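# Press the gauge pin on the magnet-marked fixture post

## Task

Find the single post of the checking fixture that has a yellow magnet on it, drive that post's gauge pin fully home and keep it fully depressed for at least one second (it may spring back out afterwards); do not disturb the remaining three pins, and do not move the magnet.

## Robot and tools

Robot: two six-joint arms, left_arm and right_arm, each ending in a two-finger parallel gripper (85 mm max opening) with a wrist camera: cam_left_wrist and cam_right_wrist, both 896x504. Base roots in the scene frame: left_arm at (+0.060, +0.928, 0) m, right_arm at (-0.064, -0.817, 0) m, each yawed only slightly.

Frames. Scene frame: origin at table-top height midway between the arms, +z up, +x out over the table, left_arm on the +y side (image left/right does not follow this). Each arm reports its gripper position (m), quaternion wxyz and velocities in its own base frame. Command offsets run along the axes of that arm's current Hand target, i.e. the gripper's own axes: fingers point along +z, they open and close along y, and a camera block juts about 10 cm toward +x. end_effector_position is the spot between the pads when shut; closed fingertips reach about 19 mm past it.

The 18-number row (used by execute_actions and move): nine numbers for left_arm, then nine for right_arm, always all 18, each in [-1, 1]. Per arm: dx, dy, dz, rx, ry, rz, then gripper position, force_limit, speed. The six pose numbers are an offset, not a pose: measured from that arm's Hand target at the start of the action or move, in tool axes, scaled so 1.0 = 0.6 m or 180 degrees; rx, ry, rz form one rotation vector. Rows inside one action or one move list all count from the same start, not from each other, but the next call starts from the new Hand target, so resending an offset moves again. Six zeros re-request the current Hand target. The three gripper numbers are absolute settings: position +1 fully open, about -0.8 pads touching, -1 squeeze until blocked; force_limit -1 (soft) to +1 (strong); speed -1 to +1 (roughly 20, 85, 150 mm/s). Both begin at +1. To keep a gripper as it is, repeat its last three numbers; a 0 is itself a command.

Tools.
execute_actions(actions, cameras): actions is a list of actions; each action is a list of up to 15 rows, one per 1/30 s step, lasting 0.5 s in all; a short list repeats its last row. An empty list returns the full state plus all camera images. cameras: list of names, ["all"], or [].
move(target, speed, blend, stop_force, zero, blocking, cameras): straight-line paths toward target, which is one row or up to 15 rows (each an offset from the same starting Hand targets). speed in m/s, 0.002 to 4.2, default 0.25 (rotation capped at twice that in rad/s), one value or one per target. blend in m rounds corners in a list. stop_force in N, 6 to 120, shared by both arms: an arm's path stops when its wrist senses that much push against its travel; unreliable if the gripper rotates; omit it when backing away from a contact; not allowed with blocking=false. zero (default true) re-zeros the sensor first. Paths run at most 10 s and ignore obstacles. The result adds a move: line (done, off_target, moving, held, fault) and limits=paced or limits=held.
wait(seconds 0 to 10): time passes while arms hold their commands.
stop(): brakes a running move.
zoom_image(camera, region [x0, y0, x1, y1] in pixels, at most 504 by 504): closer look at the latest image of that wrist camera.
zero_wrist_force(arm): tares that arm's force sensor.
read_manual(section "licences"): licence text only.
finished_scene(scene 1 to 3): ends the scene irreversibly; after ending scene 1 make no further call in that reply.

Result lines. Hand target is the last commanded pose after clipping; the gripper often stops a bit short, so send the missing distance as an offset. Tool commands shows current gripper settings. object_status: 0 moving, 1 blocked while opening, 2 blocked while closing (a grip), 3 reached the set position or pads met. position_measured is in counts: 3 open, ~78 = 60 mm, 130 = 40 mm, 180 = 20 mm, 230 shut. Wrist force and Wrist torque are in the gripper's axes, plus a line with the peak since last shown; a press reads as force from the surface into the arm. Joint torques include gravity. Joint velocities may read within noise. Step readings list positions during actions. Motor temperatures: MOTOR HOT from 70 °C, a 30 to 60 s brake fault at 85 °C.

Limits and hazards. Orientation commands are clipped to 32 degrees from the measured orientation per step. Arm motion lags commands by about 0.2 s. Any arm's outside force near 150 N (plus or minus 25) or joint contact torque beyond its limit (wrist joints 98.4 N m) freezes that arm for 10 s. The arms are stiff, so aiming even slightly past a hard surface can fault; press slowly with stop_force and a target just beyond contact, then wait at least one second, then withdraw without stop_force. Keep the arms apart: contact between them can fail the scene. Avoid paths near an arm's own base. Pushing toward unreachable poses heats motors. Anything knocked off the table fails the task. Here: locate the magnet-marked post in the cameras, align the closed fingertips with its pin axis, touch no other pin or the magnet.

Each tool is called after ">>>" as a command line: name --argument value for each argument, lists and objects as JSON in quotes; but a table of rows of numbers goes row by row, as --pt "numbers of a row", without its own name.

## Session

>>> execute_actions --actions '[]'

Scene clock: 0.00 s.
left_arm: end_effector_position=(+0.3071, -0.4220, +0.1602) position_measured=3 object_status=3 end_effector_quat_wxyz=(+0.066, +0.956, -0.074, +0.275) | right_arm: end_effector_position=(+0.4900, -0.3027, +0.2369) position_measured=3 object_status=3 end_effector_quat_wxyz=(+0.548, -0.467, -0.511, -0.471)
Joint positions: left_arm=[-1.763 -1.739 2.857 -2.766 -1.003 1.555] | right_arm=[2.511 -2.074 -2.06 -2.212 2.389 -0.015]
Joint velocities: within noise
Joint torques (N m): no reading
Motor temperatures (°C): left_arm=[24 35 26 38 34 33] | right_arm=[28 35 35 36 33 38]
Wrist force (N): no reading
Wrist torque (N m): no reading
Wrist force, peak (N): no reading
Hand target: left_arm +0.3071, -0.4220, +0.1602; +0.066, +0.956, -0.074, +0.275 | right_arm +0.4900, -0.3027, +0.2369; +0.548, -0.467, -0.511, -0.471
Tool commands: left_gripper/position=+1.0 left_gripper/force_limit=+1.0 left_gripper/speed=+1.0 right_gripper/position=+1.0 right_gripper/force_limit=+1.0 right_gripper/speed=+1.0
camera_calibration:
cam_left_wrist: T_world_to_cam=[[-0.204299, -0.976285, 0.0716159, -0.353754], [-0.955218, 0.182823, -0.232669, 0.427195], [0.214058, -0.115943, -0.969916, 0.170568], [0, 0, 0, 1]] pos_world=[0.299281, -0.40369, 0.290166]
cam_right_wrist: T_world_to_cam=[[0.98966, 0.130322, -0.059914, -0.419077], [-0.0206188, -0.284112, -0.958569, 0.167032], [-0.141945, 0.949893, -0.278487, 0.549542], [0, 0, 0, 1]] pos_world=[0.496192, -0.419935, 0.288044]

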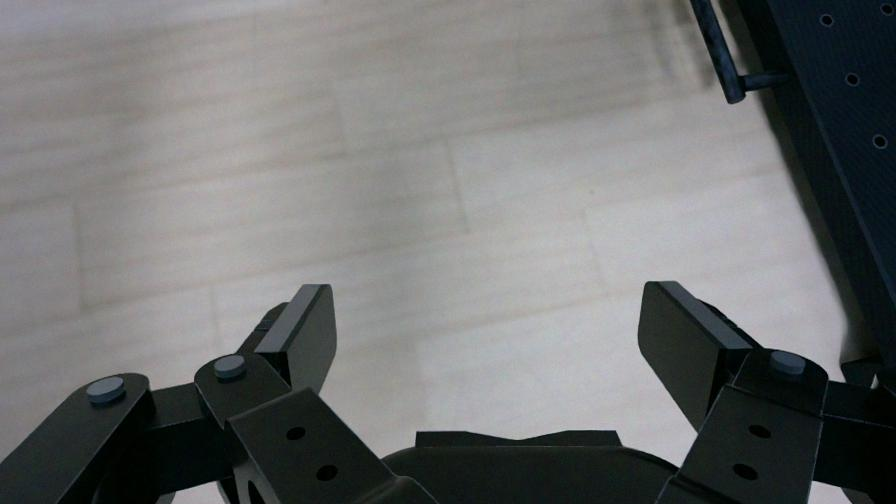

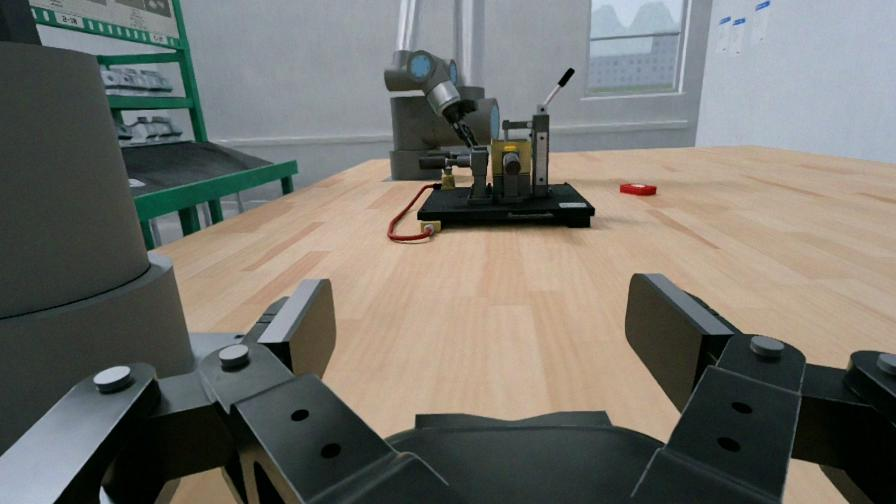

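>>> zoom_image --camera "cam_right_wrist" --region '[400, 80, 620, 250]'

Scaled by 2.291 from the camera's 896x504 image, which has a finer 1280x720 frame.

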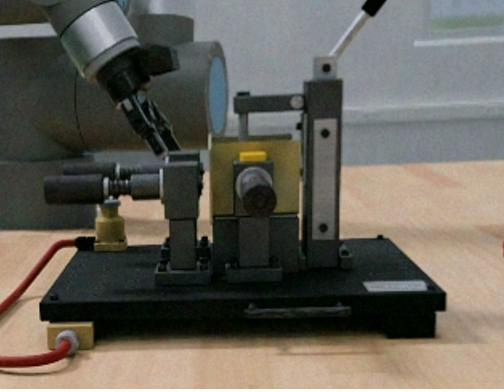

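>>> move --target '[0,0,0,0,0,0,1,1,1,-0.12,0.156,0.987,-0.02,-0.013,0,-1,-1,0]' --speed 0.5

>>> move --target '[0,0,0,0,0,0,1,1,1,-0.028,0.02,0.22,0,0,0,-1,-1,0]' --speed 0.3 --cameras '["cam_right_wrist"]'

>>> zoom_image --camera "cam_right_wrist" --region '[380, 140, 630, 300]'

Scene clock: 4.87 s.
left_arm: end_effector_position=(+0.3071, -0.4220, +0.1602) position_measured=3 object_status=3 end_effector_quat_wxyz=(+0.066, +0.956, -0.074, +0.275) | right_arm: end_effector_position=(+0.5091, +0.2988, +0.1875) position_measured=232 object_status=3 end_effector_quat_wxyz=(+0.522, -0.493, -0.507, -0.477)
Joint positions: left_arm=[-1.763 -1.739 2.857 -2.766 -1.003 1.555] | right_arm=[3.46 -1.915 -2.519 -1.849 3.401 0.031]
Joint torques (N m): left_arm=[0.12 -16.4 -54.12 -10.03 3.01 -1.13] | right_arm=[21.24 71.42 16.11 7.88 4.47 5.27]
Wrist force (N): left_arm=[-0.1 -0.1 -0.1] | right_arm=[-0.1 -1.0 0.7]
Wrist torque (N m): left_arm=[-0.02 0.02 0.00] | right_arm=[-0.11 -0.02 -0.32]
Wrist force, peak (N): left_arm=[0.3 0.3 -0.4] | right_arm=[1.3 1.0 5.8]
Hand target: left_arm +0.3071, -0.4220, +0.1602; +0.066, +0.956, -0.074, +0.275 | right_arm +0.5091, +0.2988, +0.1874; +0.522, -0.493, -0.507, -0.477
Off the commanded pose: left_arm 0.000 m, 0 deg | right_arm 0.000 m, 0 deg.
move: done

Scene clock: 5.97 s.
left_arm: end_effector_position=(+0.3071, -0.4220, +0.1602) position_measured=3 object_status=3 end_effector_quat_wxyz=(+0.066, +0.956, -0.074, +0.275) | right_arm: end_effector_position=(+0.5127, +0.4312, +0.1703) position_measured=232 object_status=3 end_effector_quat_wxyz=(+0.522, -0.493, -0.507, -0.477)
Joint positions: left_arm=[-1.763 -1.739 2.857 -2.766 -1.003 1.555] | right_arm=[3.699 -1.954 -2.509 -1.82 3.64 0.031]
Joint torques (N m): left_arm=[8.03 -13.31 -54.78 -9.81 3.25 -0.89] | right_arm=[23.94 83.22 40.63 8.08 5.2 5.78]
Wrist force (N): left_arm=[0.4 0.1 -0.4] | right_arm=[1.0 -0.9 0.7]
Wrist torque (N m): left_arm=[0.01 -0.07 0.00] | right_arm=[-0.12 -0.36 -0.39]
Wrist force, peak (N): left_arm=[0.4 0.1 -0.4] | right_arm=[0.9 -0.5 4.4]
Hand target: left_arm +0.3071, -0.4220, +0.1602; +0.066, +0.956, -0.074, +0.275 | right_arm +0.5127, +0.4313, +0.1703; +0.522, -0.493, -0.507, -0.477
Off the commanded pose: left_arm 0.000 m, 0 deg | right_arm 0.000 m, 0 deg.
move: done
camera_calibration:
cam_right_wrist: T_world_to_cam=[[0.995872, 0.0666475, -0.0616246, -0.51657], [-0.036898, -0.323049, -0.945663, 0.33508], [-0.0829338, 0.944033, -0.319256, -0.183679], [0, 0, 0, 1]] pos_world=[0.511568, 0.316074, 0.226399]
Images, in order (width x height): cam_right_wrist 896x504.

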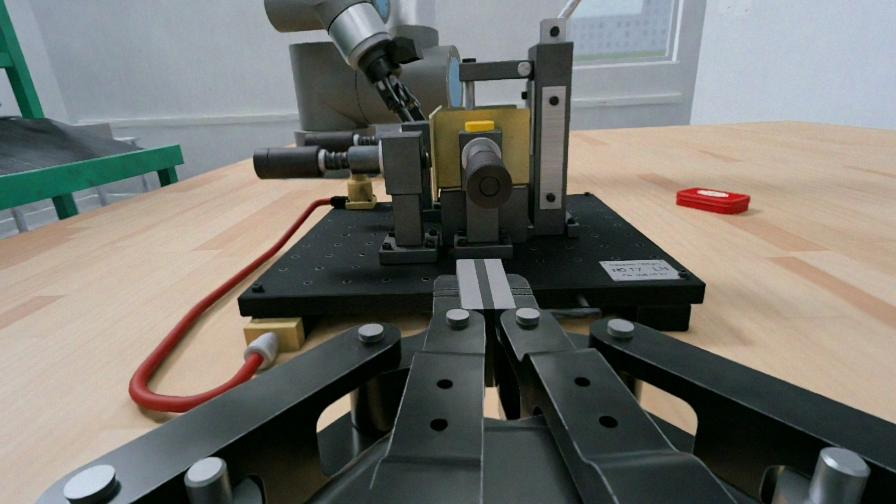

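Scaled by 2.016 from the camera's 896x504 image, which has a finer 1280x720 frame.

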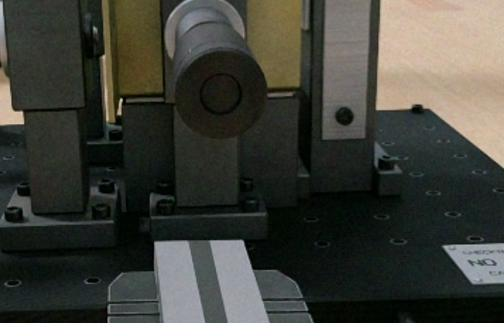

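>>> move --target '[0,0,0,0,0,0,1,1,1,-0.001,0.033,0.312,0,0,0,-1,-1,0]' --speed 0.2 --cameras '["cam_right_wrist"]'

Scene clock: 7.93 s.
left_arm: end_effector_position=(+0.3071, -0.4220, +0.1602) position_measured=3 object_status=3 end_effector_quat_wxyz=(+0.066, +0.956, -0.074, +0.275) | right_arm: end_effector_position=(+0.5213, +0.6191, +0.1690) position_measured=232 object_status=3 end_effector_quat_wxyz=(+0.522, -0.493, -0.507, -0.477)
Joint positions: left_arm=[-1.763 -1.739 2.857 -2.766 -1.003 1.555] | right_arm=[3.959 -1.994 -2.408 -1.881 3.9 0.032]
Joint torques (N m): left_arm=[3.84 -7.5 -53.21 -10.24 2.75 -0.58] | right_arm=[20.17 90.59 54.15 -1.07 4.92 -7.12]
Wrist force (N): left_arm=[0.1 -0.2 -0.3] | right_arm=[0.7 -1.1 0.4]
Wrist torque (N m): left_arm=[-0.04 0.00 0.00] | right_arm=[-0.05 -0.18 -0.12]
Wrist force, peak (N): left_arm=[0.0 -0.2 -0.4] | right_arm=[1.0 -1.2 3.2]
Hand target: left_arm +0.3071, -0.4220, +0.1602; +0.066, +0.956, -0.074, +0.275 | right_arm +0.5214, +0.6193, +0.1690; +0.522, -0.493, -0.507, -0.477
Off the commanded pose: left_arm 0.000 m, 0 deg | right_arm 0.000 m, 0 deg.
move: done
camera_calibration:
cam_right_wrist: T_world_to_cam=[[0.995872, 0.066649, -0.0616202, -0.537739], [-0.0368933, -0.323049, -0.945663, 0.394867], [-0.0829339, 0.944033, -0.319256, -0.360764], [0, 0, 0, 1]] pos_world=[0.520168, 0.503974, 0.225099]
Images, in order (width x height): cam_right_wrist 896x504.

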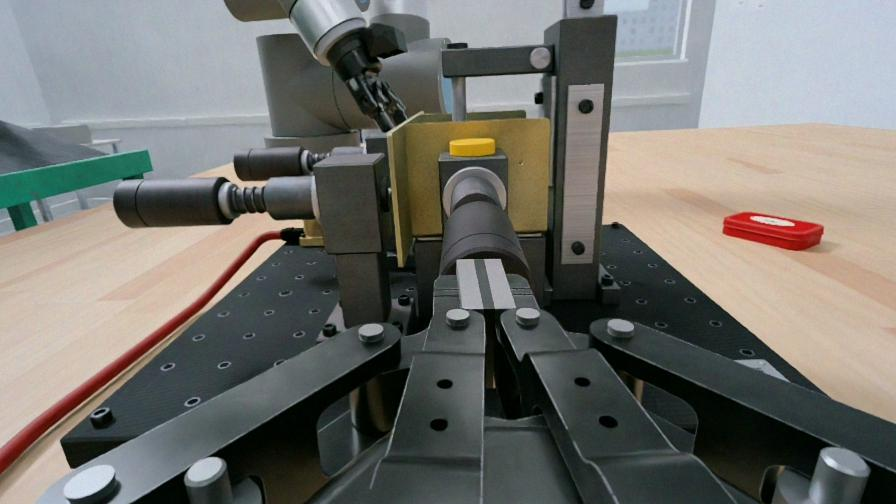

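>>> move --target '[0,0,0,0,0,0,1,1,1,0,0.004,0.1,0,0,0,-1,-1,0]' --speed 0.009 --stop_force 35 --cameras '["cam_right_wrist"]'

>>> wait --seconds 1.0

Scene clock: 12.63 s.
left_arm: end_effector_position=(+0.3071, -0.4220, +0.1602) position_measured=3 object_status=3 end_effector_quat_wxyz=(+0.066, +0.956, -0.074, +0.275) | right_arm: end_effector_position=(+0.5208, +0.6503, +0.1690) position_measured=232 object_status=3 end_effector_quat_wxyz=(+0.522, -0.493, -0.507, -0.477)
Joint positions: left_arm=[-1.763 -1.739 2.857 -2.766 -1.003 1.555] | right_arm=[3.995 -2.002 -2.387 -1.894 3.936 0.032]
Joint torques (N m): left_arm=[0.66 -15.83 -54.57 -9.58 3.45 -0.96] | right_arm=[-0.27 134.71 42.22 12.04 -3.55 -5.63]
Wrist force (N): left_arm=[0.2 0.0 -0.2] | right_arm=[6.1 -3.3 -32.8]
Wrist torque (N m): left_arm=[0.00 -0.03 0.00] | right_arm=[-0.29 0.03 -0.08]
Wrist force, peak (N): left_arm=[0.5 0.1 -0.3] | right_arm=[18.7 -1.2 -76.9]
Hand target: left_arm +0.3071, -0.4220, +0.1602; +0.066, +0.956, -0.074, +0.275 | right_arm +0.5208, +0.6503, +0.1690; +0.522, -0.493, -0.507, -0.477 (not the last commanded pose)
Off the commanded pose: left_arm 0.000 m, 0 deg | right_arm 0.029 m, 0 deg.
move: contact (right_arm)
camera_calibration:
cam_right_wrist: T_world_to_cam=[[0.995872, 0.0666475, -0.0616246, -0.539319], [-0.036898, -0.323049, -0.945663, 0.40493], [-0.0829338, 0.944033, -0.319256, -0.39026], [0, 0, 0, 1]] pos_world=[0.519668, 0.535174, 0.225099]
Images, in order (width x height): cam_right_wrist 896x504.

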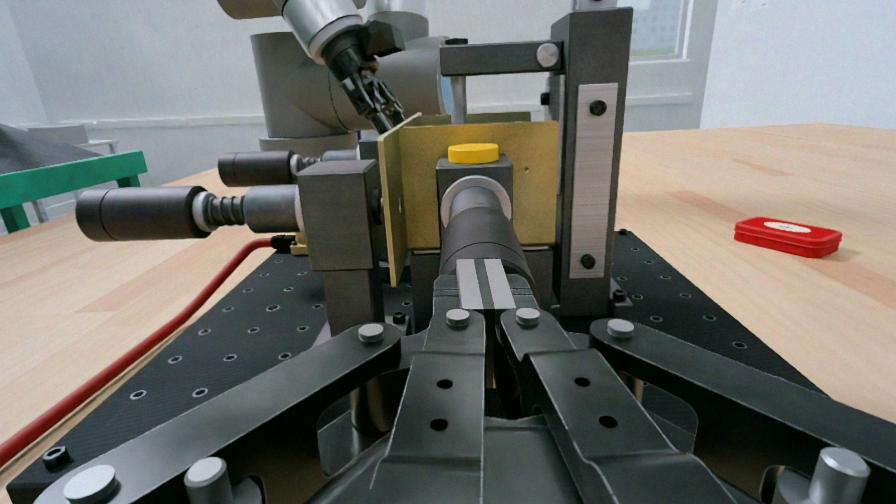

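Scene clock: 13.63 s.
left_arm: end_effector_position=(+0.3071, -0.4220, +0.1602) position_measured=3 object_status=3 end_effector_quat_wxyz=(+0.066, +0.956, -0.074, +0.275) | right_arm: end_effector_position=(+0.5208, +0.6503, +0.1690) position_measured=232 object_status=3 end_effector_quat_wxyz=(+0.522, -0.493, -0.507, -0.477)
Joint positions: left_arm=[-1.763 -1.739 2.857 -2.766 -1.003 1.555] | right_arm=[3.995 -2.002 -2.387 -1.894 3.936 0.032]
Joint torques (N m): left_arm=[0.11 -10.53 -55.36 -10.56 3.61 -0.74] | right_arm=[-4.35 137.51 38.75 11.1 -2.11 -5.25]
Wrist force (N): left_arm=[0.1 0.0 -0.1] | right_arm=[3.5 -3.1 -27.5]
Wrist torque (N m): left_arm=[-0.01 -0.01 0.00] | right_arm=[-0.26 -0.03 -0.08]
Wrist force, peak (N): left_arm=[-0.5 -0.1 -0.2] | right_arm=[5.3 -3.5 -32.6]
Hand target: left_arm +0.3071, -0.4220, +0.1602; +0.066, +0.956, -0.074, +0.275 | right_arm +0.5208, +0.6503, +0.1690; +0.522, -0.493, -0.507, -0.477 (not the last commanded pose)
Tool commands: left_gripper/position=+1.0 left_gripper/force_limit=+1.0 left_gripper/speed=+1.0 right_gripper/position=-1.0 right_gripper/force_limit=-1.0 right_gripper/speed=+0.0
Off the commanded pose: left_arm 0.000 m, 0 deg | right_arm 0.029 m, 0 deg.
wait: 1.00 s; at rest by 0.17 s

>>> wait --seconds 0.2

>>> move --target '[0,0,0,0,0,0,1,1,1,0,-0.003,-0.07,0,0,0,-1,-1,0]' --speed 0.1

>>> finished_scene --scene 3

Scene clock: 14.00 s.
left_arm: end_effector_position=(+0.3071, -0.4220, +0.1602) position_measured=3 object_status=3 end_effector_quat_wxyz=(+0.066, +0.956, -0.074, +0.275) | right_arm: end_effector_position=(+0.5208, +0.6503, +0.1690) position_measured=232 object_status=3 end_effector_quat_wxyz=(+0.522, -0.493, -0.507, -0.477)
Joint positions: left_arm=[-1.763 -1.739 2.857 -2.766 -1.003 1.555] | right_arm=[3.995 -2.002 -2.387 -1.894 3.936 0.032]
Joint torques (N m): left_arm=[2.36 -12.03 -53.76 -10.14 3.45 -0.96] | right_arm=[-6.96 143.65 37.87 11 -1.95 -5.94]
Wrist force (N): left_arm=[0.1 0.0 0.0] | right_arm=[2.8 -3.4 -27.2]
Wrist torque (N m): left_arm=[0.01 -0.01 0.00] | right_arm=[-0.30 -0.02 -0.08]
Wrist force, peak (N): left_arm=[0.4 -0.1 0.0] | right_arm=[3.6 -3.1 -27.7]
Hand target: left_arm +0.3071, -0.4220, +0.1602; +0.066, +0.956, -0.074, +0.275 | right_arm +0.5208, +0.6503, +0.1690; +0.522, -0.493, -0.507, -0.477 (not the last commanded pose)
Tool commands: left_gripper/position=+1.0 left_gripper/force_limit=+1.0 left_gripper/speed=+1.0 right_gripper/position=-1.0 right_gripper/force_limit=-1.0 right_gripper/speed=+0.0
Off the commanded pose: left_arm 0.000 m, 0 deg | right_arm 0.029 m, 0 deg.
wait: 0.20 s; at rest from the start

Scene clock: 14.90 s.
left_arm: end_effector_position=(+0.3071, -0.4220, +0.1602) position_measured=3 object_status=3 end_effector_quat_wxyz=(+0.066, +0.956, -0.074, +0.275) | right_arm: end_effector_position=(+0.5215, +0.6084, +0.1690) position_measured=232 object_status=3 end_effector_quat_wxyz=(+0.522, -0.493, -0.507, -0.477)
Joint positions: left_arm=[-1.763 -1.739 2.857 -2.766 -1.003 1.555] | right_arm=[3.946 -1.991 -2.415 -1.877 3.887 0.031]
Joint torques (N m): left_arm=[-4.53 -13.12 -56.89 -9.87 2.63 -1.59] | right_arm=[-20.22 133 20.98 9.42 -4.17 -1.64]
Wrist force (N): left_arm=[0.0 0.0 0.0] | right_arm=[0.8 -1.2 0.3]
Wrist torque (N m): left_arm=[0.00 0.01 0.00] | right_arm=[-0.08 -0.21 -0.06]
Wrist force, peak (N): left_arm=[0.3 0.3 0.0] | right_arm=[3.3 -3.2 -26.2]
Hand target: left_arm +0.3071, -0.4220, +0.1602; +0.066, +0.956, -0.074, +0.275 | right_arm +0.5215, +0.6083, +0.1690; +0.522, -0.493, -0.507, -0.477
Off the commanded pose: left_arm 0.000 m, 0 deg | right_arm 0.000 m, 0 deg.
move: done

The scene is finished: the task was done.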